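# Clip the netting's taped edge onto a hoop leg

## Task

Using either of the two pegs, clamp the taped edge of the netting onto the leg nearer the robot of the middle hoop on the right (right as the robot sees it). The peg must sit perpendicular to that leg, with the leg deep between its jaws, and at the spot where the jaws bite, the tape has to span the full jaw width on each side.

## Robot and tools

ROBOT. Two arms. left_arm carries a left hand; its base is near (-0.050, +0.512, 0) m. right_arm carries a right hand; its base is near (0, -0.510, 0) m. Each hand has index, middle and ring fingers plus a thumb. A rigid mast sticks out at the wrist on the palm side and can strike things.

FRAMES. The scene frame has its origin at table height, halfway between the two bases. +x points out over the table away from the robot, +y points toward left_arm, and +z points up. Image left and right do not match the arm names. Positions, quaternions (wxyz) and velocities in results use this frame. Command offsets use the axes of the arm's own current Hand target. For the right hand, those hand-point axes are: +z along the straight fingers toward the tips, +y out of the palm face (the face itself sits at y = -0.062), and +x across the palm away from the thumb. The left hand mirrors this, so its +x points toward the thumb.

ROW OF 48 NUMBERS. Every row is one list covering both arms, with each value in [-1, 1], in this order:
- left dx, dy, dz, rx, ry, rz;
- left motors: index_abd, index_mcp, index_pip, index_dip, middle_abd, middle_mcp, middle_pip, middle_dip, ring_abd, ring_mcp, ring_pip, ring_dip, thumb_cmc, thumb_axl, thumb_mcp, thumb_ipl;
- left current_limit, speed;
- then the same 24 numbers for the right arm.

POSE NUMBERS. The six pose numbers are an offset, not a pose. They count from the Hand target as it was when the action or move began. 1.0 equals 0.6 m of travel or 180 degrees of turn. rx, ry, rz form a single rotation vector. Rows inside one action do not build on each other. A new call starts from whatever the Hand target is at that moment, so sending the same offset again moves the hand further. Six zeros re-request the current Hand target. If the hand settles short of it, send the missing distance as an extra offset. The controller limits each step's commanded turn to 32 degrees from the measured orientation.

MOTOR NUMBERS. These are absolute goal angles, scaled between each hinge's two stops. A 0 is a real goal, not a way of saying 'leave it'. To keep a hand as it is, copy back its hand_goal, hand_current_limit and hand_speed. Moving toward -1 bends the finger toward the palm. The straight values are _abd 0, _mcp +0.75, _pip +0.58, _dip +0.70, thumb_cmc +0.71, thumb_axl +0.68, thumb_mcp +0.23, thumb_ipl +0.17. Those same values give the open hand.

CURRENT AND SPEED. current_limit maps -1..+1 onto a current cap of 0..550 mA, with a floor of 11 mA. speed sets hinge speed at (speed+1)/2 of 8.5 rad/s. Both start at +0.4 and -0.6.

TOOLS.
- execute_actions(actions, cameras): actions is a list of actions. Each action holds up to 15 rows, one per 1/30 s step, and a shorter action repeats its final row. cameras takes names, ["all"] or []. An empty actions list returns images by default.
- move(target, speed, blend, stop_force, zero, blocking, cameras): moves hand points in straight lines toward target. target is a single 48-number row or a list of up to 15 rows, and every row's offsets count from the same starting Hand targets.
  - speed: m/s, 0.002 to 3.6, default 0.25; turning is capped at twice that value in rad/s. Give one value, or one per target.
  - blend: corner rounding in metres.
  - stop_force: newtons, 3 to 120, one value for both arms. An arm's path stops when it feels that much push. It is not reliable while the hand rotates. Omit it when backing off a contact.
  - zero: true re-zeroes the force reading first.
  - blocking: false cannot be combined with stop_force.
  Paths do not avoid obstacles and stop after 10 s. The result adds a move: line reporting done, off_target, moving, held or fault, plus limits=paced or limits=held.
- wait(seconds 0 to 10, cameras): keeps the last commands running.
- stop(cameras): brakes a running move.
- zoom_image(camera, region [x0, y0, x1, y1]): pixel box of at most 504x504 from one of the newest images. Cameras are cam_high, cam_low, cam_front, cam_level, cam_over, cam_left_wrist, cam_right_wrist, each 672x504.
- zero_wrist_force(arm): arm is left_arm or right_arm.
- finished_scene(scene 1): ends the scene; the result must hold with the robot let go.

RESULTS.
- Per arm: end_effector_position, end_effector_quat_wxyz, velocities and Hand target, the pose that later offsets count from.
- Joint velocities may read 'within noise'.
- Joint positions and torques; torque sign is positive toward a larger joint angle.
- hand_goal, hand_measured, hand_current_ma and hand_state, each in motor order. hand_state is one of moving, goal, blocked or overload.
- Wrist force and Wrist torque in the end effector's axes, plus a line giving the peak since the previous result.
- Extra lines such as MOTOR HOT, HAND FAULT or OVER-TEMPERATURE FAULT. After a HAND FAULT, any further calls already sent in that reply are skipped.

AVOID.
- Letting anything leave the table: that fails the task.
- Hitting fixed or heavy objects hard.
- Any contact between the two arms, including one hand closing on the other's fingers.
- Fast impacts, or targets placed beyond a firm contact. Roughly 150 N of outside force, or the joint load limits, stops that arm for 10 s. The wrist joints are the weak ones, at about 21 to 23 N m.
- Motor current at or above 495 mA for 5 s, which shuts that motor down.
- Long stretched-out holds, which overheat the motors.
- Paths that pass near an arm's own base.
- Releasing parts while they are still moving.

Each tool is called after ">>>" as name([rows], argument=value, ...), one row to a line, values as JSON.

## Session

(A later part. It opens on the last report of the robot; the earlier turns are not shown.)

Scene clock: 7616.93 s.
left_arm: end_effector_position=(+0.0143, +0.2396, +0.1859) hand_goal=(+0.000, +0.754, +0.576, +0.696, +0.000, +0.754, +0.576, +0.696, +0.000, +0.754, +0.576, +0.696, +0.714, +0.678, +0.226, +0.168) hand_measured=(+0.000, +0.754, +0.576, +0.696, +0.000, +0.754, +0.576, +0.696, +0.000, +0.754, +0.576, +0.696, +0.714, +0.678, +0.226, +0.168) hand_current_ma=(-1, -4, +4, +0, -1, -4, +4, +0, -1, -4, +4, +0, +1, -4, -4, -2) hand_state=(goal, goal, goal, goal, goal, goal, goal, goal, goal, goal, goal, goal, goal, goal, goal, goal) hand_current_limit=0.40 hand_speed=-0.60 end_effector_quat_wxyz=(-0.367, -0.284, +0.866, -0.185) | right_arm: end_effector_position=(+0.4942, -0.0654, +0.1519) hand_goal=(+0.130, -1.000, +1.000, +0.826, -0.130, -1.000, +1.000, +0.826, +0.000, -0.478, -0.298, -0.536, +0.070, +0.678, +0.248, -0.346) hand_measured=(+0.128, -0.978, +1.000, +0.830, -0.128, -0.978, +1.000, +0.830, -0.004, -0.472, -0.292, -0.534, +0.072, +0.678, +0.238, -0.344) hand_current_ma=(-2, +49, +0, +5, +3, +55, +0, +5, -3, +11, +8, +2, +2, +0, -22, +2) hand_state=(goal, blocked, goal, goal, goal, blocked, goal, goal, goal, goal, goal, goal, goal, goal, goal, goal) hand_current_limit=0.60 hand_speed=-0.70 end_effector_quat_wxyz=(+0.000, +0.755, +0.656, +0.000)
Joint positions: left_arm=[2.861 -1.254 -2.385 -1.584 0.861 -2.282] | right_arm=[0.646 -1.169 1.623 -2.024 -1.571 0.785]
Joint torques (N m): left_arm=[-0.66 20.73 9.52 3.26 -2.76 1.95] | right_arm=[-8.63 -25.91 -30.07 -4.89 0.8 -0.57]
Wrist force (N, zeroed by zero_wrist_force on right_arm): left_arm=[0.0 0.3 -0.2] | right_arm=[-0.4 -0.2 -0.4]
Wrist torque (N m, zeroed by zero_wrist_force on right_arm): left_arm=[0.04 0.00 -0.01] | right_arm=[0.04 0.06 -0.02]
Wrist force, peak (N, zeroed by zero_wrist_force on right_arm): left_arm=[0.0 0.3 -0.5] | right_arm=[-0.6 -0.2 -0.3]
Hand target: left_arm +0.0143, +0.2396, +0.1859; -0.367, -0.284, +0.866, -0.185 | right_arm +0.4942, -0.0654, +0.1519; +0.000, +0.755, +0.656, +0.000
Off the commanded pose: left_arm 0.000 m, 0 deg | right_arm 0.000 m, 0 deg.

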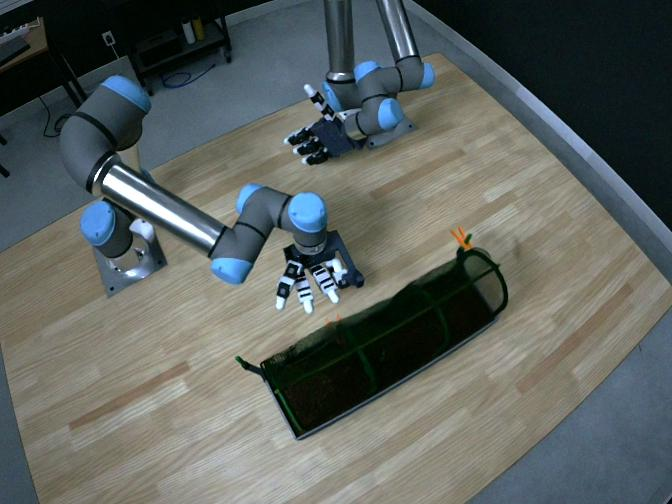

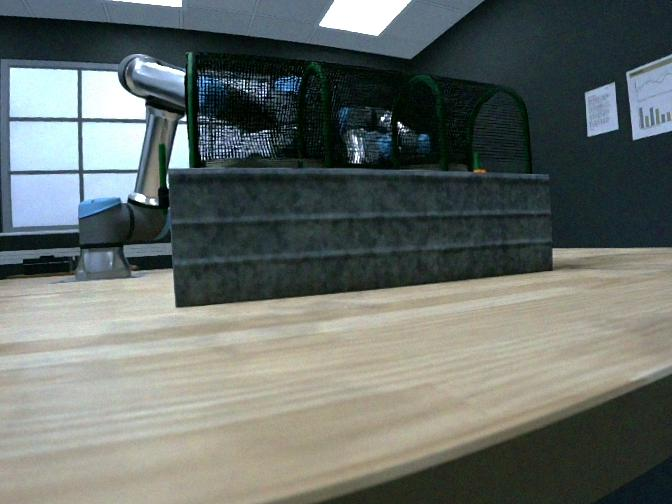

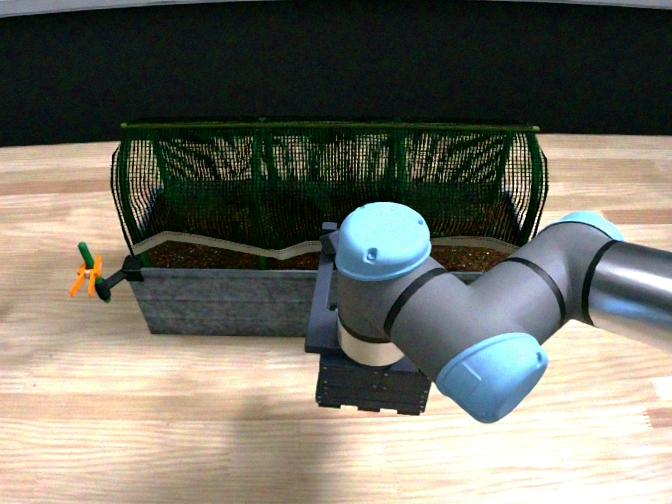

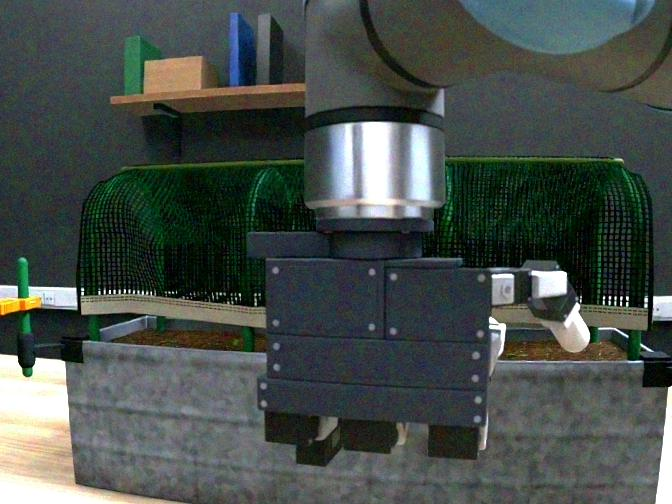

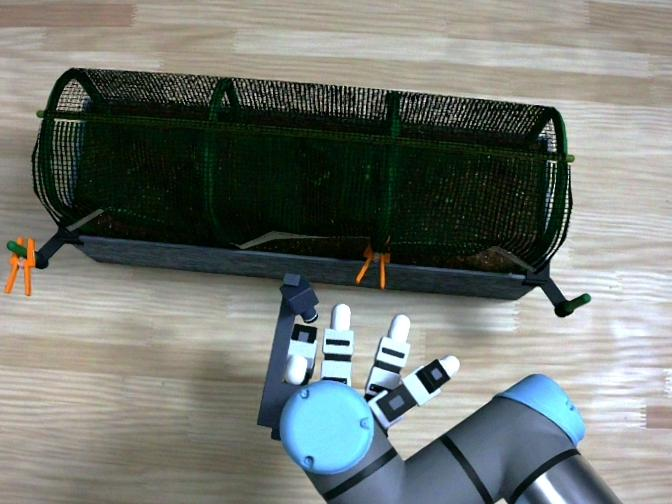

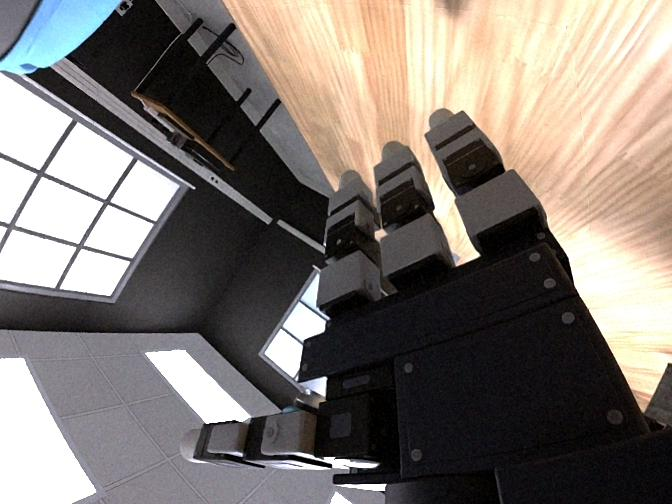

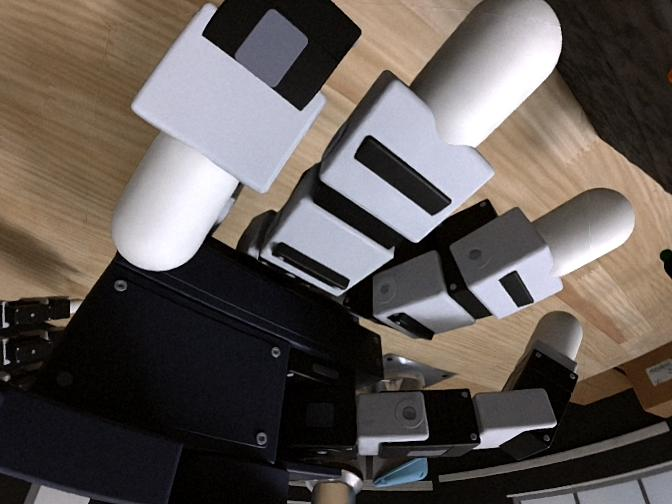

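>>> execute_actions([
  [[0,0,0,0,0,0,0,0.754,0.576,0.696,0,0.754,0.576,0.696,0,0.754,0.576,0.696,0.714,0.678,0.226,0.168,0.4,-0.6,0,0,0,0,0,0,0.28,-0.068,0.58,-0.61,-0.28,-0.068,0.58,-0.61,0,0.9,-0.3,-0.5,0.714,0.678,0.226,0.168,0.6,-0.6]],
  [[0,0,0,0,0,0,0,0.754,0.576,0.696,0,0.754,0.576,0.696,0,0.754,0.576,0.696,0.714,0.678,0.226,0.168,0.4,-0.6,0,0,0,0,0,0,0.28,-0.068,0.58,-0.61,-0.28,-0.068,0.58,-0.61,0,0.9,-0.3,-0.5,0.714,0.678,0.226,0.168,0.6,-0.6]],
  [[0,0,0,0,0,0,0,0.754,0.576,0.696,0,0.754,0.576,0.696,0,0.754,0.576,0.696,0.714,0.678,0.226,0.168,0.4,-0.6,0,0,0,0,0,0,0.28,-0.068,0.58,-0.61,-0.28,-0.068,0.58,-0.61,0,0.9,-0.3,-0.5,0.714,0.678,0.226,0.168,0.6,-0.6]],
], cameras=["cam_over"])

>>> move(target=[0,0,0,0,0,0,0,0.754,0.576,0.696,0,0.754,0.576,0.696,0,0.754,0.576,0.696,0.714,0.678,0.226,0.168,0.4,-0.6,0.0036,0.0446,-0.1333,-0.1667,0,0,0.28,-0.068,0.58,-0.61,-0.28,-0.068,0.58,-0.61,0,0.9,-0.3,-0.5,0.714,0.678,0.226,0.168,0.6,-0.6], speed=0.12, cameras=["cam_over", "cam_level", "cam_high"])

Scene clock: 7668.23 s.
left_arm: end_effector_position=(+0.0143, +0.2396, +0.1859) hand_goal=(+0.000, +0.754, +0.576, +0.696, +0.000, +0.754, +0.576, +0.696, +0.000, +0.754, +0.576, +0.696, +0.714, +0.678, +0.226, +0.168) hand_measured=(+0.000, +0.754, +0.576, +0.696, +0.000, +0.754, +0.576, +0.696, +0.000, +0.754, +0.576, +0.696, +0.714, +0.678, +0.226, +0.168) hand_current_ma=(-1, -4, +4, +0, -1, -4, +4, +0, -1, -4, +4, +0, +1, -4, -4, -2) hand_state=(goal, goal, goal, goal, goal, goal, goal, goal, goal, goal, goal, goal, goal, goal, goal, goal) hand_current_limit=0.40 hand_speed=-0.60 end_effector_quat_wxyz=(-0.367, -0.284, +0.866, -0.185) | right_arm: end_effector_position=(+0.4942, -0.0654, +0.1519) hand_goal=(+0.280, -0.068, +0.580, -0.610, -0.280, -0.068, +0.580, -0.610, +0.000, +0.900, -0.300, -0.500, +0.714, +0.678, +0.226, +0.168) hand_measured=(+0.278, -0.062, +0.586, -0.606, -0.274, -0.062, +0.588, -0.606, -0.004, +0.896, -0.296, -0.502, +0.712, +0.678, +0.224, +0.164) hand_current_ma=(-3, +9, +9, +4, +6, +10, +11, +4, -3, -6, +4, -2, -3, +0, -3, -9) hand_state=(goal, goal, goal, goal, goal, goal, goal, goal, goal, goal, goal, goal, goal, goal, goal, goal) hand_current_limit=0.60 hand_speed=-0.60 end_effector_quat_wxyz=(+0.000, +0.755, +0.656, +0.000)
Joint positions: left_arm=[2.861 -1.254 -2.385 -1.584 0.861 -2.282] | right_arm=[0.646 -1.169 1.623 -2.024 -1.571 0.785]
Joint torques (N m): left_arm=[-0.05 20 11.48 2.96 -2.68 1.88] | right_arm=[-6.82 -41.57 -10.46 -4.7 0.75 -1.55]
Wrist force (N, zeroed by zero_wrist_force on right_arm): left_arm=[0.1 0.3 -0.2] | right_arm=[-0.4 0.1 -0.3]
Wrist torque (N m, zeroed by zero_wrist_force on right_arm): left_arm=[0.04 -0.04 0.01] | right_arm=[-0.05 0.07 -0.01]
Wrist force, peak (N, zeroed by zero_wrist_force on right_arm): left_arm=[0.1 0.5 -0.4] | right_arm=[-0.6 -0.2 -0.4]
Hand target: left_arm +0.0143, +0.2396, +0.1859; -0.367, -0.284, +0.866, -0.185 | right_arm +0.4942, -0.0654, +0.1519; +0.000, +0.755, +0.656, +0.000
Off the commanded pose: left_arm 0.000 m, 0 deg | right_arm 0.000 m, 0 deg.
Images, in order (width x height): cam_over 672x504.

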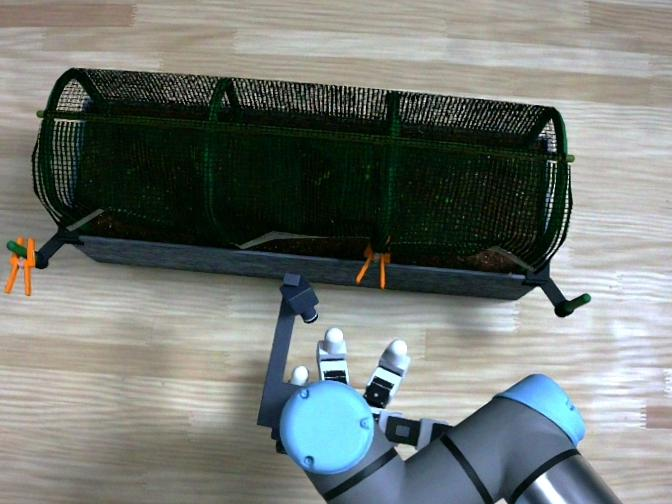

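Scene clock: 7670.83 s.
left_arm: end_effector_position=(+0.0143, +0.2396, +0.1859) hand_goal=(+0.000, +0.754, +0.576, +0.696, +0.000, +0.754, +0.576, +0.696, +0.000, +0.754, +0.576, +0.696, +0.714, +0.678, +0.226, +0.168) hand_measured=(+0.000, +0.754, +0.576, +0.696, +0.000, +0.754, +0.576, +0.696, +0.000, +0.754, +0.576, +0.696, +0.714, +0.678, +0.226, +0.168) hand_current_ma=(-1, -4, +4, +0, -1, -4, +4, +0, -1, -4, +4, +0, +1, -4, -4, -2) hand_state=(goal, goal, goal, goal, goal, goal, goal, goal, goal, goal, goal, goal, goal, goal, goal, goal) hand_current_limit=0.40 hand_speed=-0.60 end_effector_quat_wxyz=(-0.367, -0.284, +0.866, -0.185) | right_arm: end_effector_position=(+0.5210, -0.0669, +0.2316) hand_goal=(+0.280, -0.068, +0.580, -0.610, -0.280, -0.068, +0.580, -0.610, +0.000, +0.900, -0.300, -0.500, +0.714, +0.678, +0.226, +0.168) hand_measured=(+0.278, -0.060, +0.586, -0.608, -0.276, -0.060, +0.588, -0.606, -0.004, +0.902, -0.296, -0.502, +0.716, +0.678, +0.224, +0.164) hand_current_ma=(-3, +12, +9, +3, +4, +13, +11, +4, -3, +1, +4, -2, +2, +0, -3, -9) hand_state=(goal, goal, goal, goal, goal, goal, goal, goal, goal, goal, goal, goal, goal, goal, goal, goal) hand_current_limit=0.60 hand_speed=-0.60 end_effector_quat_wxyz=(+0.195, +0.729, +0.634, +0.169)
Joint positions: left_arm=[2.861 -1.254 -2.385 -1.584 0.861 -2.282] | right_arm=[0.743 -1.202 1.752 -2.472 -1.967 0.811]
Joint torques (N m): left_arm=[-0.4 20.23 10.35 2.94 -2.76 1.9] | right_arm=[-6.85 -39.04 -29.13 -2.7 -0.68 1.24]
Wrist force (N, zeroed by zero_wrist_force on right_arm): left_arm=[0.1 0.0 -0.3] | right_arm=[0.2 0.0 -0.6]
Wrist torque (N m, zeroed by zero_wrist_force on right_arm): left_arm=[0.01 -0.03 0.01] | right_arm=[-0.20 0.03 0.12]
Wrist force, peak (N, zeroed by zero_wrist_force on right_arm): left_arm=[0.4 0.4 -0.2] | right_arm=[0.7 0.1 -0.5]
Hand target: left_arm +0.0143, +0.2396, +0.1859; -0.367, -0.284, +0.866, -0.185 | right_arm +0.5211, -0.0670, +0.2319; +0.195, +0.729, +0.634, +0.170
Off the commanded pose: left_arm 0.000 m, 0 deg | right_arm 0.000 m, 0 deg.
move: done
Images, in order (width x height): cam_high 672x504, cam_level 672x504, cam_over 672x504.

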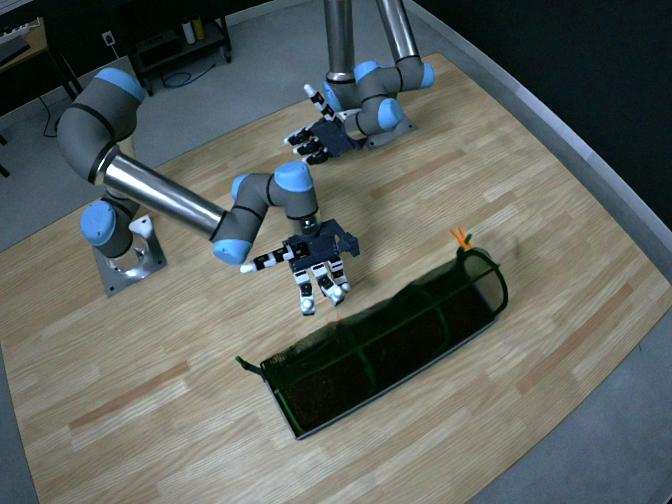

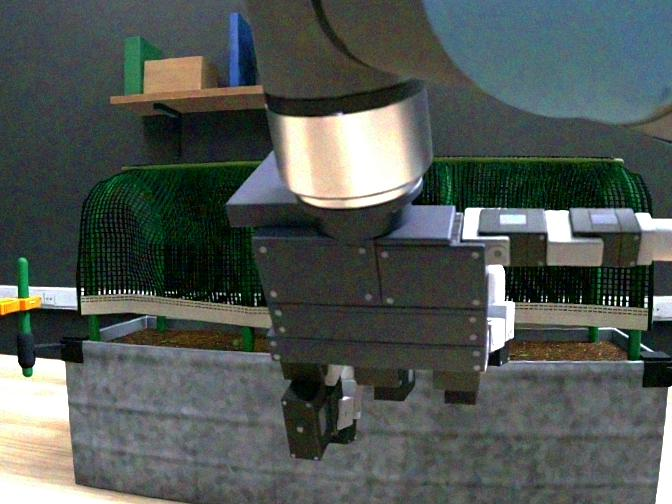

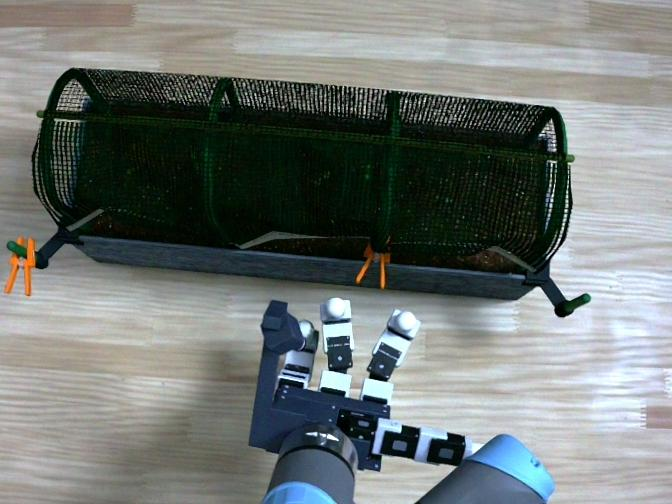

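>>> zoom_image(camera="cam_over", region=[290, 230, 450, 390])

>>> zoom_image(camera="cam_level", region=[380, 250, 520, 390])

Scaled by 3.150 from the camera's 672x504 image, which has a finer 960x720 frame.

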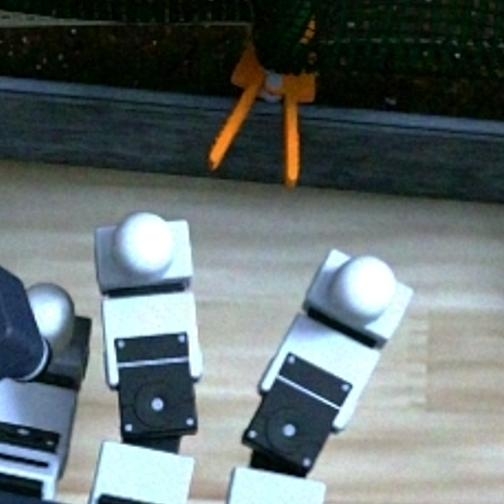

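Scaled by 3.600 from the camera's 672x504 image, which has a finer 960x720 frame.

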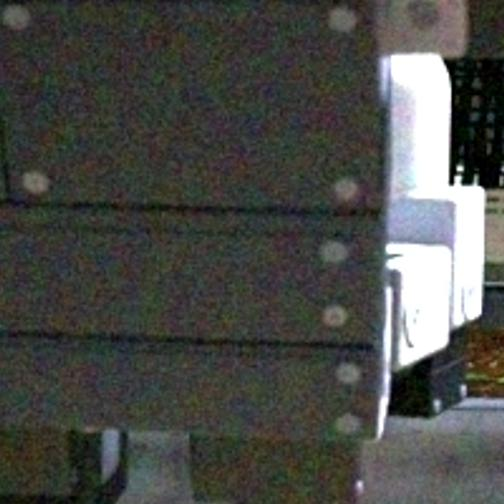

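>>> move(target=[0,0,0,0,0,0,0,0.754,0.576,0.696,0,0.754,0.576,0.696,0,0.754,0.576,0.696,0.714,0.678,0.226,0.168,0.4,-0.6,0.0066,0.00093,0,0,0,0,0.45,-0.068,-0.59,0.41,-0.45,-0.068,-0.59,0.41,0,0.9,-0.3,-0.5,0.714,0.678,0.226,0.168,0.6,-0.6], speed=0.1, cameras=["cam_over"])

>>> zoom_image(camera="cam_over", region=[290, 230, 450, 390])

Scene clock: 7708.77 s.
left_arm: end_effector_position=(+0.0143, +0.2396, +0.1859) hand_goal=(+0.000, +0.754, +0.576, +0.696, +0.000, +0.754, +0.576, +0.696, +0.000, +0.754, +0.576, +0.696, +0.714, +0.678, +0.226, +0.168) hand_measured=(+0.000, +0.754, +0.576, +0.696, +0.000, +0.754, +0.576, +0.696, +0.000, +0.754, +0.576, +0.696, +0.714, +0.678, +0.226, +0.168) hand_current_ma=(-1, -4, +4, +0, -1, -4, +4, +0, -1, -4, +4, +0, +1, -4, -4, -2) hand_state=(goal, goal, goal, goal, goal, goal, goal, goal, goal, goal, goal, goal, goal, goal, goal, goal) hand_current_limit=0.40 hand_speed=-0.60 end_effector_quat_wxyz=(-0.367, -0.284, +0.866, -0.185) | right_arm: end_effector_position=(+0.5221, -0.0631, +0.2321) hand_goal=(+0.450, -0.068, -0.590, +0.410, -0.450, -0.068, -0.590, +0.410, +0.000, +0.900, -0.300, -0.500, +0.714, +0.678, +0.226, +0.168) hand_measured=(+0.446, -0.060, -0.586, +0.406, -0.446, -0.060, -0.586, +0.406, -0.004, +0.902, -0.296, -0.502, +0.716, +0.678, +0.224, +0.164) hand_current_ma=(-3, +13, +5, -4, +4, +14, +6, -4, -3, +1, +4, -2, +2, +0, -3, -8) hand_state=(goal, goal, goal, goal, goal, goal, goal, goal, goal, goal, goal, goal, goal, goal, goal, goal) hand_current_limit=0.60 hand_speed=-0.60 end_effector_quat_wxyz=(+0.195, +0.729, +0.634, +0.170)
Joint positions: left_arm=[2.861 -1.254 -2.385 -1.584 0.861 -2.282] | right_arm=[0.747 -1.195 1.74 -2.466 -1.968 0.815]
Joint torques (N m): left_arm=[-0.82 20.95 11.28 3.07 -2.52 2.04] | right_arm=[6.82 -37.97 -8.68 -4.02 -1.46 -0.87]
Wrist force (N, zeroed by zero_wrist_force on right_arm): left_arm=[0.0 0.1 -0.1] | right_arm=[0.6 -0.2 -0.4]
Wrist torque (N m, zeroed by zero_wrist_force on right_arm): left_arm=[0.01 -0.01 0.00] | right_arm=[-0.24 -0.02 0.14]
Wrist force, peak (N, zeroed by zero_wrist_force on right_arm): left_arm=[0.6 0.2 -0.3] | right_arm=[0.5 0.0 -1.0]
Hand target: left_arm +0.0143, +0.2396, +0.1859; -0.367, -0.284, +0.866, -0.185 | right_arm +0.5221, -0.0631, +0.2321; +0.195, +0.729, +0.634, +0.170
Off the commanded pose: left_arm 0.000 m, 0 deg | right_arm 0.000 m, 0 deg.
move: done
Images, in order (width x height): cam_over 672x504.

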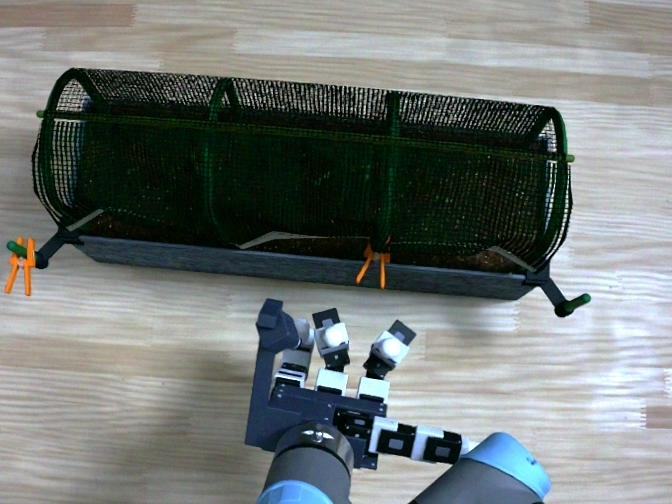

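Scaled by 3.150 from the camera's 672x504 image, which has a finer 960x720 frame.

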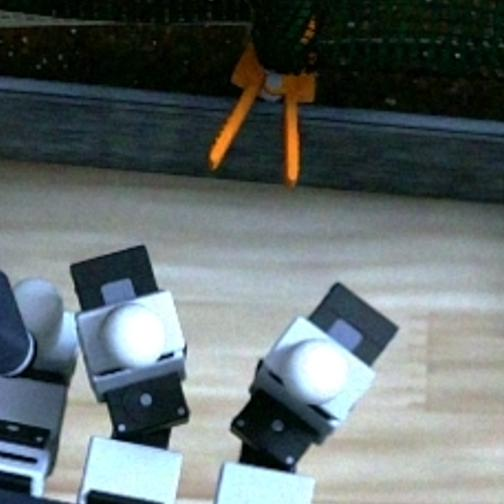

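>>> move(target=[0,0,0,0,0,0,0,0.754,0.576,0.696,0,0.754,0.576,0.696,0,0.754,0.576,0.696,0.714,0.678,0.226,0.168,0.4,-0.6,0,0.0664,0.0383,0,0,0,0.43,-0.068,-0.59,0.41,-0.56,-0.068,-0.59,0.41,0,0.9,-0.3,-0.5,0.714,0.678,0.226,0.168,0.6,-0.6], speed=0.06, stop_force=6, cameras=["cam_over", "cam_front"])

>>> zoom_image(camera="cam_over", region=[290, 230, 450, 390])

>>> zoom_image(camera="cam_front", region=[320, 190, 460, 330])

Scene clock: 7735.00 s.
left_arm: end_effector_position=(+0.0143, +0.2396, +0.1859) hand_goal=(+0.000, +0.754, +0.576, +0.696, +0.000, +0.754, +0.576, +0.696, +0.000, +0.754, +0.576, +0.696, +0.714, +0.678, +0.226, +0.168) hand_measured=(+0.000, +0.754, +0.576, +0.696, +0.000, +0.754, +0.576, +0.696, +0.000, +0.754, +0.576, +0.696, +0.714, +0.678, +0.226, +0.168) hand_current_ma=(-1, -4, +4, +0, -1, -4, +4, +0, -1, -4, +4, +0, +1, -4, -4, -2) hand_state=(goal, goal, goal, goal, goal, goal, goal, goal, goal, goal, goal, goal, goal, goal, goal, goal) hand_current_limit=0.40 hand_speed=-0.60 end_effector_quat_wxyz=(-0.367, -0.284, +0.866, -0.185) | right_arm: end_effector_position=(+0.5677, -0.0695, +0.2321) hand_goal=(+0.430, -0.068, -0.590, +0.410, -0.560, -0.068, -0.590, +0.410, +0.000, +0.900, -0.300, -0.500, +0.714, +0.678, +0.226, +0.168) hand_measured=(+0.434, -0.060, -0.588, +0.408, -0.556, -0.060, -0.586, +0.406, -0.004, +0.902, -0.296, -0.502, +0.718, +0.678, +0.224, +0.164) hand_current_ma=(+3, +13, +3, -4, +3, +14, +5, -4, -3, +4, +4, -2, +4, +0, -3, -8) hand_state=(goal, goal, goal, goal, goal, goal, goal, goal, goal, goal, goal, goal, goal, goal, goal, goal) hand_current_limit=0.60 hand_speed=-0.60 end_effector_quat_wxyz=(+0.195, +0.729, +0.634, +0.170)
Joint positions: left_arm=[2.861 -1.254 -2.385 -1.584 0.861 -2.282] | right_arm=[0.688 -1.145 1.672 -2.47 -1.948 0.756]
Joint torques (N m): left_arm=[-1.47 20.92 10.88 3.06 -2.49 1.75] | right_arm=[11.66 -51.77 -6.84 -1.85 -1.93 0.7]
Wrist force (N, zeroed by zero_wrist_force on right_arm): left_arm=[0.1 0.2 -0.1] | right_arm=[0.2 0.1 -0.2]
Wrist torque (N m, zeroed by zero_wrist_force on right_arm): left_arm=[0.03 -0.03 0.00] | right_arm=[-0.21 0.02 0.14]
Wrist force, peak (N, zeroed by zero_wrist_force on right_arm): left_arm=[0.2 0.4 -0.4] | right_arm=[1.4 -1.5 -1.0]
Hand target: left_arm +0.0143, +0.2396, +0.1859; -0.367, -0.284, +0.866, -0.185 | right_arm +0.5677, -0.0695, +0.2321; +0.195, +0.729, +0.634, +0.170
Off the commanded pose: left_arm 0.000 m, 0 deg | right_arm 0.000 m, 0 deg.
move: done
Images, in order (width x height): cam_front 672x504, cam_over 672x504.

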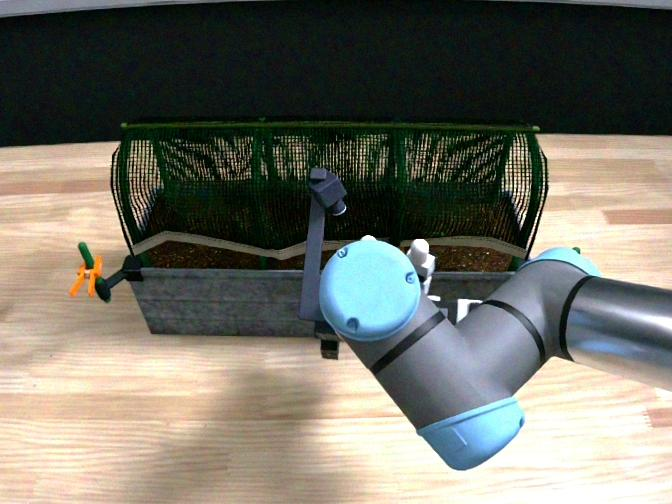

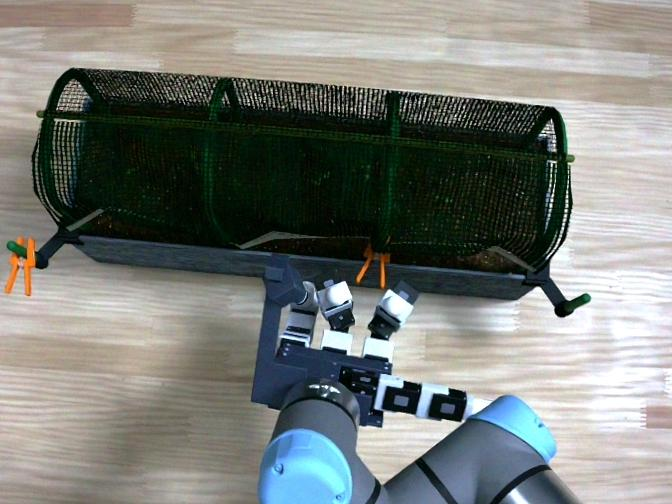

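Scaled by 3.150 from the camera's 672x504 image, which has a finer 960x720 frame.

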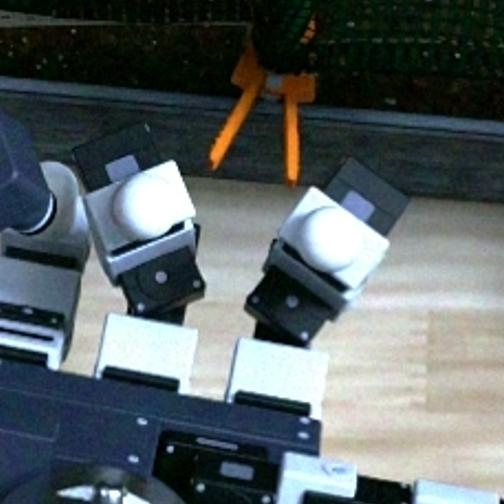

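Scaled by 3.600 from the camera's 672x504 image, which has a finer 960x720 frame.

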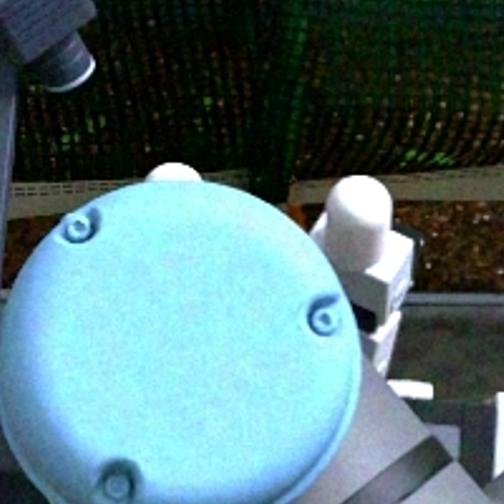

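>>> move(target=[0,0,0,0,0,0,0,0.754,0.576,0.696,0,0.754,0.576,0.696,0,0.754,0.576,0.696,0.714,0.678,0.226,0.168,0.4,-0.6,0,0.0130,0.0075,0,0,0,0.56,-0.068,-0.59,0.41,-0.56,-0.068,-0.59,0.41,0,0.9,-0.3,-0.5,0.714,0.678,0.226,0.168,0.6,-0.6], speed=0.03, stop_force=6, cameras=["cam_over"])

>>> execute_actions([
  [[0,0,0,0,0,0,0,0.754,0.576,0.696,0,0.754,0.576,0.696,0,0.754,0.576,0.696,0.714,0.678,0.226,0.168,0.4,-0.6,0,0,0,0,0,0,0.26,-0.068,-0.59,0.41,-0.26,-0.068,-0.59,0.41,0,0.9,-0.3,-0.5,0.714,0.678,0.226,0.168,0.6,-0.85]],
  [[0,0,0,0,0,0,0,0.754,0.576,0.696,0,0.754,0.576,0.696,0,0.754,0.576,0.696,0.714,0.678,0.226,0.168,0.4,-0.6,0,0,0,0,0,0,0.26,-0.068,-0.59,0.41,-0.26,-0.068,-0.59,0.41,0,0.9,-0.3,-0.5,0.714,0.678,0.226,0.168,0.6,-0.85]],
], cameras=["cam_over"])

>>> zoom_image(camera="cam_over", region=[310, 230, 430, 350])

Scene clock: 7751.50 s.
left_arm: end_effector_position=(+0.0143, +0.2396, +0.1859) hand_goal=(+0.000, +0.754, +0.576, +0.696, +0.000, +0.754, +0.576, +0.696, +0.000, +0.754, +0.576, +0.696, +0.714, +0.678, +0.226, +0.168) hand_measured=(+0.000, +0.754, +0.576, +0.696, +0.000, +0.754, +0.576, +0.696, +0.000, +0.754, +0.576, +0.696, +0.714, +0.678, +0.226, +0.168) hand_current_ma=(-1, -4, +4, +0, -1, -4, +4, +0, -1, -4, +4, +0, +1, -4, -4, -2) hand_state=(goal, goal, goal, goal, goal, goal, goal, goal, goal, goal, goal, goal, goal, goal, goal, goal) hand_current_limit=0.40 hand_speed=-0.60 end_effector_quat_wxyz=(-0.367, -0.284, +0.866, -0.185) | right_arm: end_effector_position=(+0.5766, -0.0707, +0.2321) hand_goal=(+0.560, -0.068, -0.590, +0.410, -0.560, -0.068, -0.590, +0.410, +0.000, +0.900, -0.300, -0.500, +0.714, +0.678, +0.226, +0.168) hand_measured=(+0.556, -0.060, -0.588, +0.408, -0.556, -0.060, -0.586, +0.406, -0.004, +0.902, -0.296, -0.502, +0.718, +0.678, +0.224, +0.164) hand_current_ma=(-3, +13, +3, -4, +3, +14, +5, -4, -3, +4, +4, -2, +4, +0, -3, -8) hand_state=(goal, goal, goal, goal, goal, goal, goal, goal, goal, goal, goal, goal, goal, goal, goal, goal) hand_current_limit=0.60 hand_speed=-0.60 end_effector_quat_wxyz=(+0.195, +0.729, +0.634, +0.170)
Joint positions: left_arm=[2.861 -1.254 -2.385 -1.584 0.861 -2.282] | right_arm=[0.678 -1.134 1.657 -2.469 -1.944 0.745]
Joint torques (N m): left_arm=[0.14 19.85 10.29 3.12 -2.68 1.68] | right_arm=[9 -51.71 -6.24 -2.16 -1.9 1.31]
Wrist force (N, zeroed by zero_wrist_force on right_arm): left_arm=[0.1 0.0 -0.3] | right_arm=[0.7 0.0 -0.2]
Wrist torque (N m, zeroed by zero_wrist_force on right_arm): left_arm=[0.02 -0.02 0.00] | right_arm=[-0.23 -0.04 0.17]
Wrist force, peak (N, zeroed by zero_wrist_force on right_arm): left_arm=[0.0 0.5 -0.4] | right_arm=[0.9 -0.3 -0.7]
Hand target: left_arm +0.0143, +0.2396, +0.1859; -0.367, -0.284, +0.866, -0.185 | right_arm +0.5766, -0.0707, +0.2321; +0.195, +0.729, +0.634, +0.170
Off the commanded pose: left_arm 0.000 m, 0 deg | right_arm 0.000 m, 0 deg.
move: done
Images, in order (width x height): cam_over 672x504.

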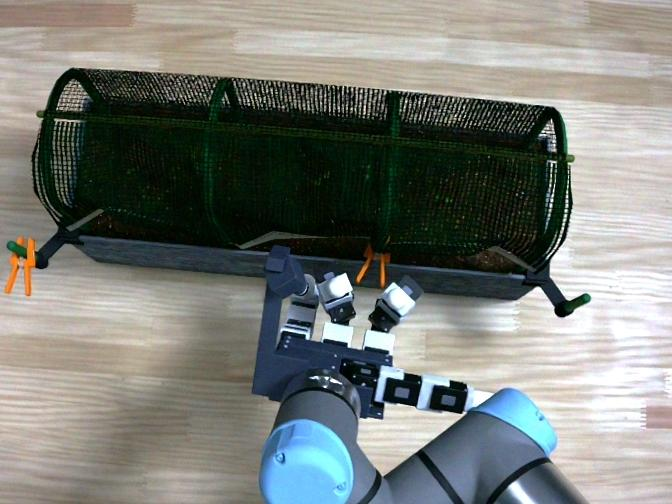

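Scene clock: 7752.70 s.
left_arm: end_effector_position=(+0.0143, +0.2396, +0.1859) hand_goal=(+0.000, +0.754, +0.576, +0.696, +0.000, +0.754, +0.576, +0.696, +0.000, +0.754, +0.576, +0.696, +0.714, +0.678, +0.226, +0.168) hand_measured=(+0.000, +0.754, +0.576, +0.696, +0.000, +0.754, +0.576, +0.696, +0.000, +0.754, +0.576, +0.696, +0.714, +0.678, +0.226, +0.168) hand_current_ma=(-1, -4, +4, +0, -1, -4, +4, +0, -1, -4, +4, +0, +1, -4, -4, -2) hand_state=(goal, goal, goal, goal, goal, goal, goal, goal, goal, goal, goal, goal, goal, goal, goal, goal) hand_current_limit=0.40 hand_speed=-0.60 end_effector_quat_wxyz=(-0.367, -0.284, +0.866, -0.185) | right_arm: end_effector_position=(+0.5766, -0.0707, +0.2321) hand_goal=(+0.260, -0.068, -0.590, +0.410, -0.260, -0.068, -0.590, +0.410, +0.000, +0.900, -0.300, -0.500, +0.714, +0.678, +0.226, +0.168) hand_measured=(+0.264, -0.060, -0.588, +0.408, -0.264, -0.060, -0.586, +0.406, -0.004, +0.902, -0.296, -0.502, +0.718, +0.678, +0.224, +0.164) hand_current_ma=(+3, +13, +3, -4, -4, +14, +5, -4, -3, +4, +4, -2, +4, +0, -3, -8) hand_state=(goal, goal, goal, goal, goal, goal, goal, goal, goal, goal, goal, goal, goal, goal, goal, goal) hand_current_limit=0.60 hand_speed=-0.85 end_effector_quat_wxyz=(+0.195, +0.729, +0.634, +0.170)
Joint positions: left_arm=[2.861 -1.254 -2.385 -1.584 0.861 -2.282] | right_arm=[0.678 -1.134 1.657 -2.469 -1.944 0.745]
Joint torques (N m): left_arm=[-0.02 20.35 10.48 2.98 -2.84 1.83] | right_arm=[10.76 -52.26 -7.94 -2.76 -1.78 1.32]
Wrist force (N, zeroed by zero_wrist_force on right_arm): left_arm=[0.0 0.2 -0.1] | right_arm=[0.3 0.3 -0.3]
Wrist torque (N m, zeroed by zero_wrist_force on right_arm): left_arm=[0.03 -0.01 0.00] | right_arm=[-0.17 0.01 0.15]
Wrist force, peak (N, zeroed by zero_wrist_force on right_arm): left_arm=[0.0 0.1 -0.4] | right_arm=[0.6 0.1 -0.4]
Hand target: left_arm +0.0143, +0.2396, +0.1859; -0.367, -0.284, +0.866, -0.185 | right_arm +0.5766, -0.0707, +0.2321; +0.195, +0.729, +0.634, +0.170
Off the commanded pose: left_arm 0.000 m, 0 deg | right_arm 0.000 m, 0 deg.
Images, in order (width x height): cam_over 672x504.

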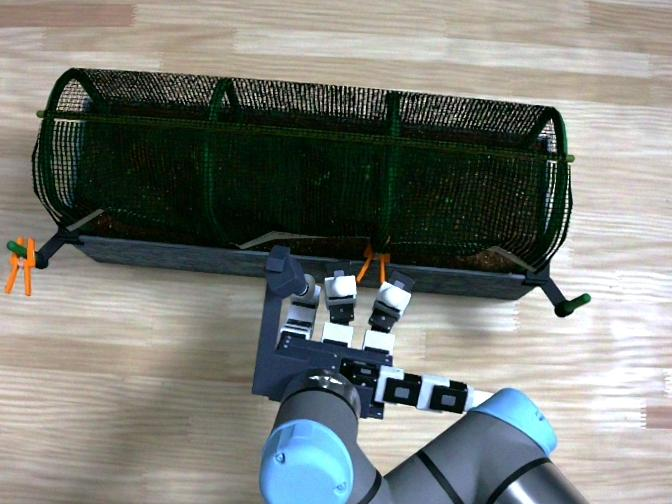

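Scaled by 4.200 from the camera's 672x504 image, which has a finer 960x720 frame.

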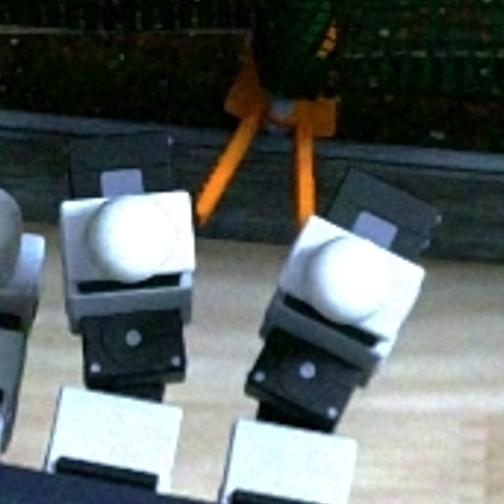

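>>> execute_actions([
  [[0,0,0,0,0,0,0,0.754,0.576,0.696,0,0.754,0.576,0.696,0,0.754,0.576,0.696,0.714,0.678,0.226,0.168,0.4,-0.6,0,0,0,0,0,0,0.16,-0.068,-0.59,0.41,-0.16,-0.068,-0.59,0.41,0,0.9,-0.3,-0.5,0.714,0.678,0.226,0.168,0.6,-0.9]],
  [[0,0,0,0,0,0,0,0.754,0.576,0.696,0,0.754,0.576,0.696,0,0.754,0.576,0.696,0.714,0.678,0.226,0.168,0.4,-0.6,0,0,0,0,0,0,0.16,-0.068,-0.59,0.41,-0.16,-0.068,-0.59,0.41,0,0.9,-0.3,-0.5,0.714,0.678,0.226,0.168,0.6,-0.9]],
], cameras=["cam_over"])

>>> zoom_image(camera="cam_over", region=[310, 230, 430, 350])

>>> execute_actions([
  [[0,0,0,0,0,0,0,0.754,0.576,0.696,0,0.754,0.576,0.696,0,0.754,0.576,0.696,0.714,0.678,0.226,0.168,0.4,-0.6,0,0,0,0,0,0,0.06,-0.068,-0.59,0.41,-0.06,-0.068,-0.59,0.41,0,0.9,-0.3,-0.5,0.714,0.678,0.226,0.168,0.6,-0.9]],
  [[0,0,0,0,0,0,0,0.754,0.576,0.696,0,0.754,0.576,0.696,0,0.754,0.576,0.696,0.714,0.678,0.226,0.168,0.4,-0.6,0,0,0,0,0,0,0.06,-0.068,-0.59,0.41,-0.06,-0.068,-0.59,0.41,0,0.9,-0.3,-0.5,0.714,0.678,0.226,0.168,0.6,-0.9]],
], cameras=["cam_over"])

>>> zoom_image(camera="cam_over", region=[310, 230, 430, 350])

Scene clock: 7767.97 s.
left_arm: end_effector_position=(+0.0143, +0.2396, +0.1859) hand_goal=(+0.000, +0.754, +0.576, +0.696, +0.000, +0.754, +0.576, +0.696, +0.000, +0.754, +0.576, +0.696, +0.714, +0.678, +0.226, +0.168) hand_measured=(+0.000, +0.754, +0.576, +0.696, +0.000, +0.754, +0.576, +0.696, +0.000, +0.754, +0.576, +0.696, +0.714, +0.678, +0.226, +0.168) hand_current_ma=(-1, -4, +4, +0, -1, -4, +4, +0, -1, -4, +4, +0, +1, -4, -4, -2) hand_state=(goal, goal, goal, goal, goal, goal, goal, goal, goal, goal, goal, goal, goal, goal, goal, goal) hand_current_limit=0.40 hand_speed=-0.60 end_effector_quat_wxyz=(-0.367, -0.284, +0.866, -0.185) | right_arm: end_effector_position=(+0.5766, -0.0707, +0.2321) hand_goal=(+0.160, -0.068, -0.590, +0.410, -0.160, -0.068, -0.590, +0.410, +0.000, +0.900, -0.300, -0.500, +0.714, +0.678, +0.226, +0.168) hand_measured=(+0.164, -0.060, -0.588, +0.408, -0.164, -0.060, -0.586, +0.406, -0.004, +0.902, -0.296, -0.502, +0.718, +0.678, +0.224, +0.164) hand_current_ma=(+3, +13, +3, -4, -4, +14, +5, -4, -3, +4, +4, -2, +4, +0, -3, -8) hand_state=(goal, goal, goal, goal, goal, goal, goal, goal, goal, goal, goal, goal, goal, goal, goal, goal) hand_current_limit=0.60 hand_speed=-0.90 end_effector_quat_wxyz=(+0.195, +0.729, +0.634, +0.170)
Joint positions: left_arm=[2.861 -1.254 -2.385 -1.584 0.861 -2.282] | right_arm=[0.678 -1.134 1.657 -2.469 -1.944 0.745]
Joint torques (N m): left_arm=[0.71 19.88 11.13 3.26 -2.72 1.83] | right_arm=[10.37 -52.89 -7.81 -4.15 -1.61 0.89]
Wrist force (N, zeroed by zero_wrist_force on right_arm): left_arm=[0.0 0.1 -0.3] | right_arm=[0.5 0.2 -0.3]
Wrist torque (N m, zeroed by zero_wrist_force on right_arm): left_arm=[0.03 -0.01 0.00] | right_arm=[-0.19 -0.01 0.16]
Wrist force, peak (N, zeroed by zero_wrist_force on right_arm): left_arm=[0.2 -0.2 -0.5] | right_arm=[0.4 0.1 -0.7]
Hand target: left_arm +0.0143, +0.2396, +0.1859; -0.367, -0.284, +0.866, -0.185 | right_arm +0.5766, -0.0707, +0.2321; +0.195, +0.729, +0.634, +0.170
Off the commanded pose: left_arm 0.000 m, 0 deg | right_arm 0.000 m, 0 deg.
Images, in order (width x height): cam_over 672x504.

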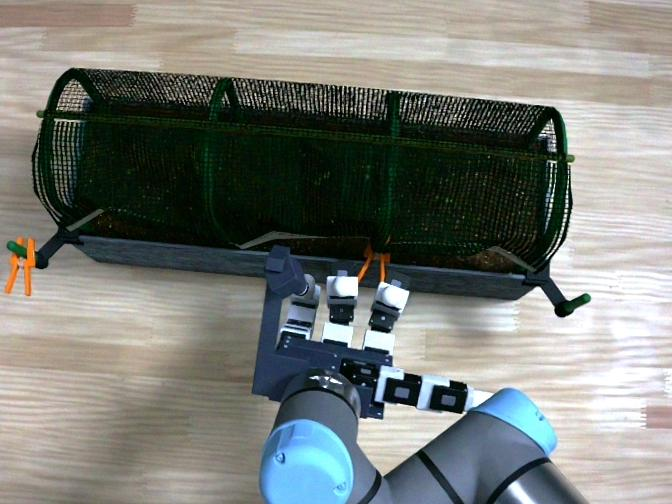

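Scaled by 4.200 from the camera's 672x504 image, which has a finer 960x720 frame.

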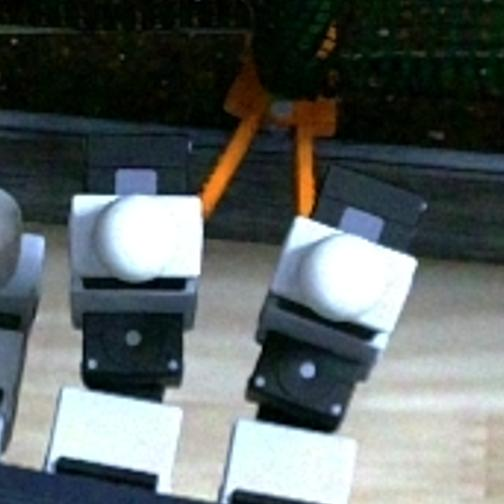

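Scene clock: 7769.17 s.
left_arm: end_effector_position=(+0.0143, +0.2396, +0.1859) hand_goal=(+0.000, +0.754, +0.576, +0.696, +0.000, +0.754, +0.576, +0.696, +0.000, +0.754, +0.576, +0.696, +0.714, +0.678, +0.226, +0.168) hand_measured=(+0.000, +0.754, +0.576, +0.696, +0.000, +0.754, +0.576, +0.696, +0.000, +0.754, +0.576, +0.696, +0.714, +0.678, +0.226, +0.168) hand_current_ma=(-1, -4, +4, +0, -1, -4, +4, +0, -1, -4, +4, +0, +1, -4, -4, -2) hand_state=(goal, goal, goal, goal, goal, goal, goal, goal, goal, goal, goal, goal, goal, goal, goal, goal) hand_current_limit=0.40 hand_speed=-0.60 end_effector_quat_wxyz=(-0.367, -0.284, +0.866, -0.185) | right_arm: end_effector_position=(+0.5766, -0.0707, +0.2321) hand_goal=(+0.060, -0.068, -0.590, +0.410, -0.060, -0.068, -0.590, +0.410, +0.000, +0.900, -0.300, -0.500, +0.714, +0.678, +0.226, +0.168) hand_measured=(+0.064, -0.060, -0.588, +0.408, -0.064, -0.060, -0.586, +0.406, -0.004, +0.902, -0.296, -0.502, +0.718, +0.678, +0.224, +0.164) hand_current_ma=(+3, +13, +3, -4, -4, +14, +5, -4, -3, +4, +4, -2, +4, +0, -3, -8) hand_state=(goal, goal, goal, goal, goal, goal, goal, goal, goal, goal, goal, goal, goal, goal, goal, goal) hand_current_limit=0.60 hand_speed=-0.90 end_effector_quat_wxyz=(+0.195, +0.729, +0.634, +0.170)
Joint positions: left_arm=[2.861 -1.254 -2.385 -1.584 0.861 -2.282] | right_arm=[0.678 -1.134 1.657 -2.469 -1.944 0.745]
Joint torques (N m): left_arm=[-0.14 19.21 10.5 3.33 -2.7 1.91] | right_arm=[10.56 -50.98 -6.88 -4.05 -1.92 1.13]
Wrist force (N, zeroed by zero_wrist_force on right_arm): left_arm=[-0.1 0.3 0.1] | right_arm=[0.3 0.1 -0.2]
Wrist torque (N m, zeroed by zero_wrist_force on right_arm): left_arm=[0.02 0.01 -0.01] | right_arm=[-0.22 0.00 0.14]
Wrist force, peak (N, zeroed by zero_wrist_force on right_arm): left_arm=[0.1 0.2 -0.4] | right_arm=[0.5 0.4 -0.5]
Hand target: left_arm +0.0143, +0.2396, +0.1859; -0.367, -0.284, +0.866, -0.185 | right_arm +0.5766, -0.0707, +0.2321; +0.195, +0.729, +0.634, +0.170
Off the commanded pose: left_arm 0.000 m, 0 deg | right_arm 0.000 m, 0 deg.
Images, in order (width x height): cam_over 672x504.

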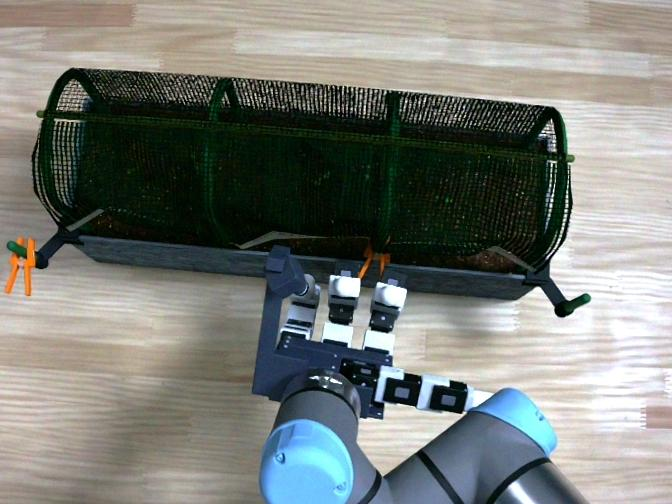

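Scaled by 4.200 from the camera's 672x504 image, which has a finer 960x720 frame.

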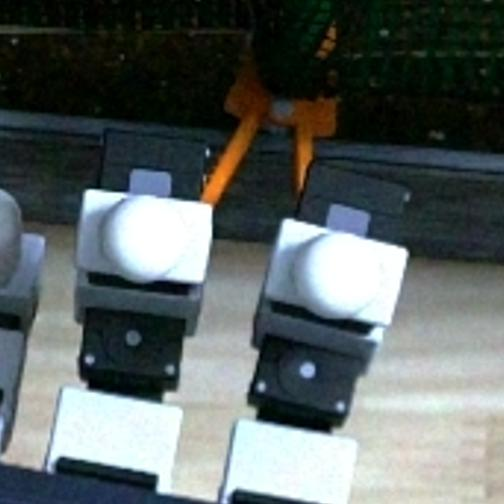

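>>> execute_actions([
  [[0,0,0,0,0,0,0,0.754,0.576,0.696,0,0.754,0.576,0.696,0,0.754,0.576,0.696,0.714,0.678,0.226,0.168,0.4,-0.6,0,0,0,0,0,0,0.0,-0.068,-0.59,0.41,0.0,-0.068,-0.59,0.41,0,0.9,-0.3,-0.5,0.714,0.678,0.226,0.168,0.6,-0.9]],
  [[0,0,0,0,0,0,0,0.754,0.576,0.696,0,0.754,0.576,0.696,0,0.754,0.576,0.696,0.714,0.678,0.226,0.168,0.4,-0.6,0,0,0,0,0,0,0.0,-0.068,-0.59,0.41,0.0,-0.068,-0.59,0.41,0,0.9,-0.3,-0.5,0.714,0.678,0.226,0.168,0.6,-0.9]],
], cameras=["cam_over"])

>>> zoom_image(camera="cam_over", region=[310, 230, 430, 350])

Scene clock: 7781.83 s.
left_arm: end_effector_position=(+0.0143, +0.2396, +0.1859) hand_goal=(+0.000, +0.754, +0.576, +0.696, +0.000, +0.754, +0.576, +0.696, +0.000, +0.754, +0.576, +0.696, +0.714, +0.678, +0.226, +0.168) hand_measured=(+0.000, +0.754, +0.576, +0.696, +0.000, +0.754, +0.576, +0.696, +0.000, +0.754, +0.576, +0.696, +0.714, +0.678, +0.226, +0.168) hand_current_ma=(-1, -4, +4, +0, -1, -4, +4, +0, -1, -4, +4, +0, +1, -4, -4, -2) hand_state=(goal, goal, goal, goal, goal, goal, goal, goal, goal, goal, goal, goal, goal, goal, goal, goal) hand_current_limit=0.40 hand_speed=-0.60 end_effector_quat_wxyz=(-0.367, -0.284, +0.866, -0.185) | right_arm: end_effector_position=(+0.5766, -0.0707, +0.2321) hand_goal=(+0.000, -0.068, -0.590, +0.410, +0.000, -0.068, -0.590, +0.410, +0.000, +0.900, -0.300, -0.500, +0.714, +0.678, +0.226, +0.168) hand_measured=(+0.004, -0.060, -0.588, +0.408, -0.004, -0.060, -0.586, +0.406, -0.004, +0.902, -0.296, -0.502, +0.718, +0.678, +0.224, +0.164) hand_current_ma=(+3, +13, +3, -4, -4, +14, +5, -4, -3, +4, +4, -2, +4, +0, -3, -8) hand_state=(goal, goal, goal, goal, goal, goal, goal, goal, goal, goal, goal, goal, goal, goal, goal, goal) hand_current_limit=0.60 hand_speed=-0.90 end_effector_quat_wxyz=(+0.195, +0.729, +0.634, +0.170)
Joint positions: left_arm=[2.861 -1.254 -2.385 -1.584 0.861 -2.282] | right_arm=[0.678 -1.134 1.657 -2.469 -1.944 0.745]
Joint torques (N m): left_arm=[-0.91 20.03 11.23 3.05 -2.74 1.82] | right_arm=[10.21 -50.83 -8.33 -3.91 -1.75 0.69]
Wrist force (N, zeroed by zero_wrist_force on right_arm): left_arm=[0.0 0.2 0.1] | right_arm=[0.4 0.1 -0.2]
Wrist torque (N m, zeroed by zero_wrist_force on right_arm): left_arm=[0.00 0.00 0.00] | right_arm=[-0.21 -0.01 0.16]
Wrist force, peak (N, zeroed by zero_wrist_force on right_arm): left_arm=[0.3 0.5 -0.2] | right_arm=[0.8 0.0 -0.4]
Hand target: left_arm +0.0143, +0.2396, +0.1859; -0.367, -0.284, +0.866, -0.185 | right_arm +0.5766, -0.0707, +0.2321; +0.195, +0.729, +0.634, +0.170
Off the commanded pose: left_arm 0.000 m, 0 deg | right_arm 0.000 m, 0 deg.
Images, in order (width x height): cam_over 672x504.

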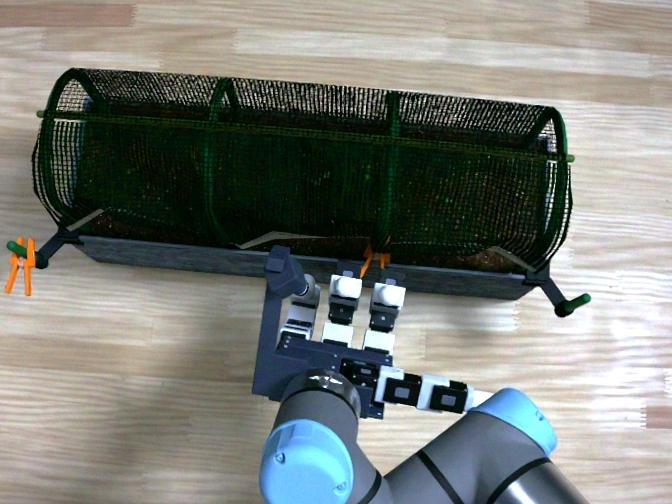

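Scaled by 4.200 from the camera's 672x504 image, which has a finer 960x720 frame.

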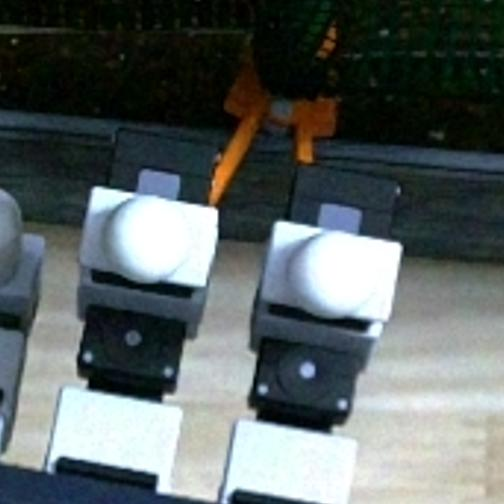

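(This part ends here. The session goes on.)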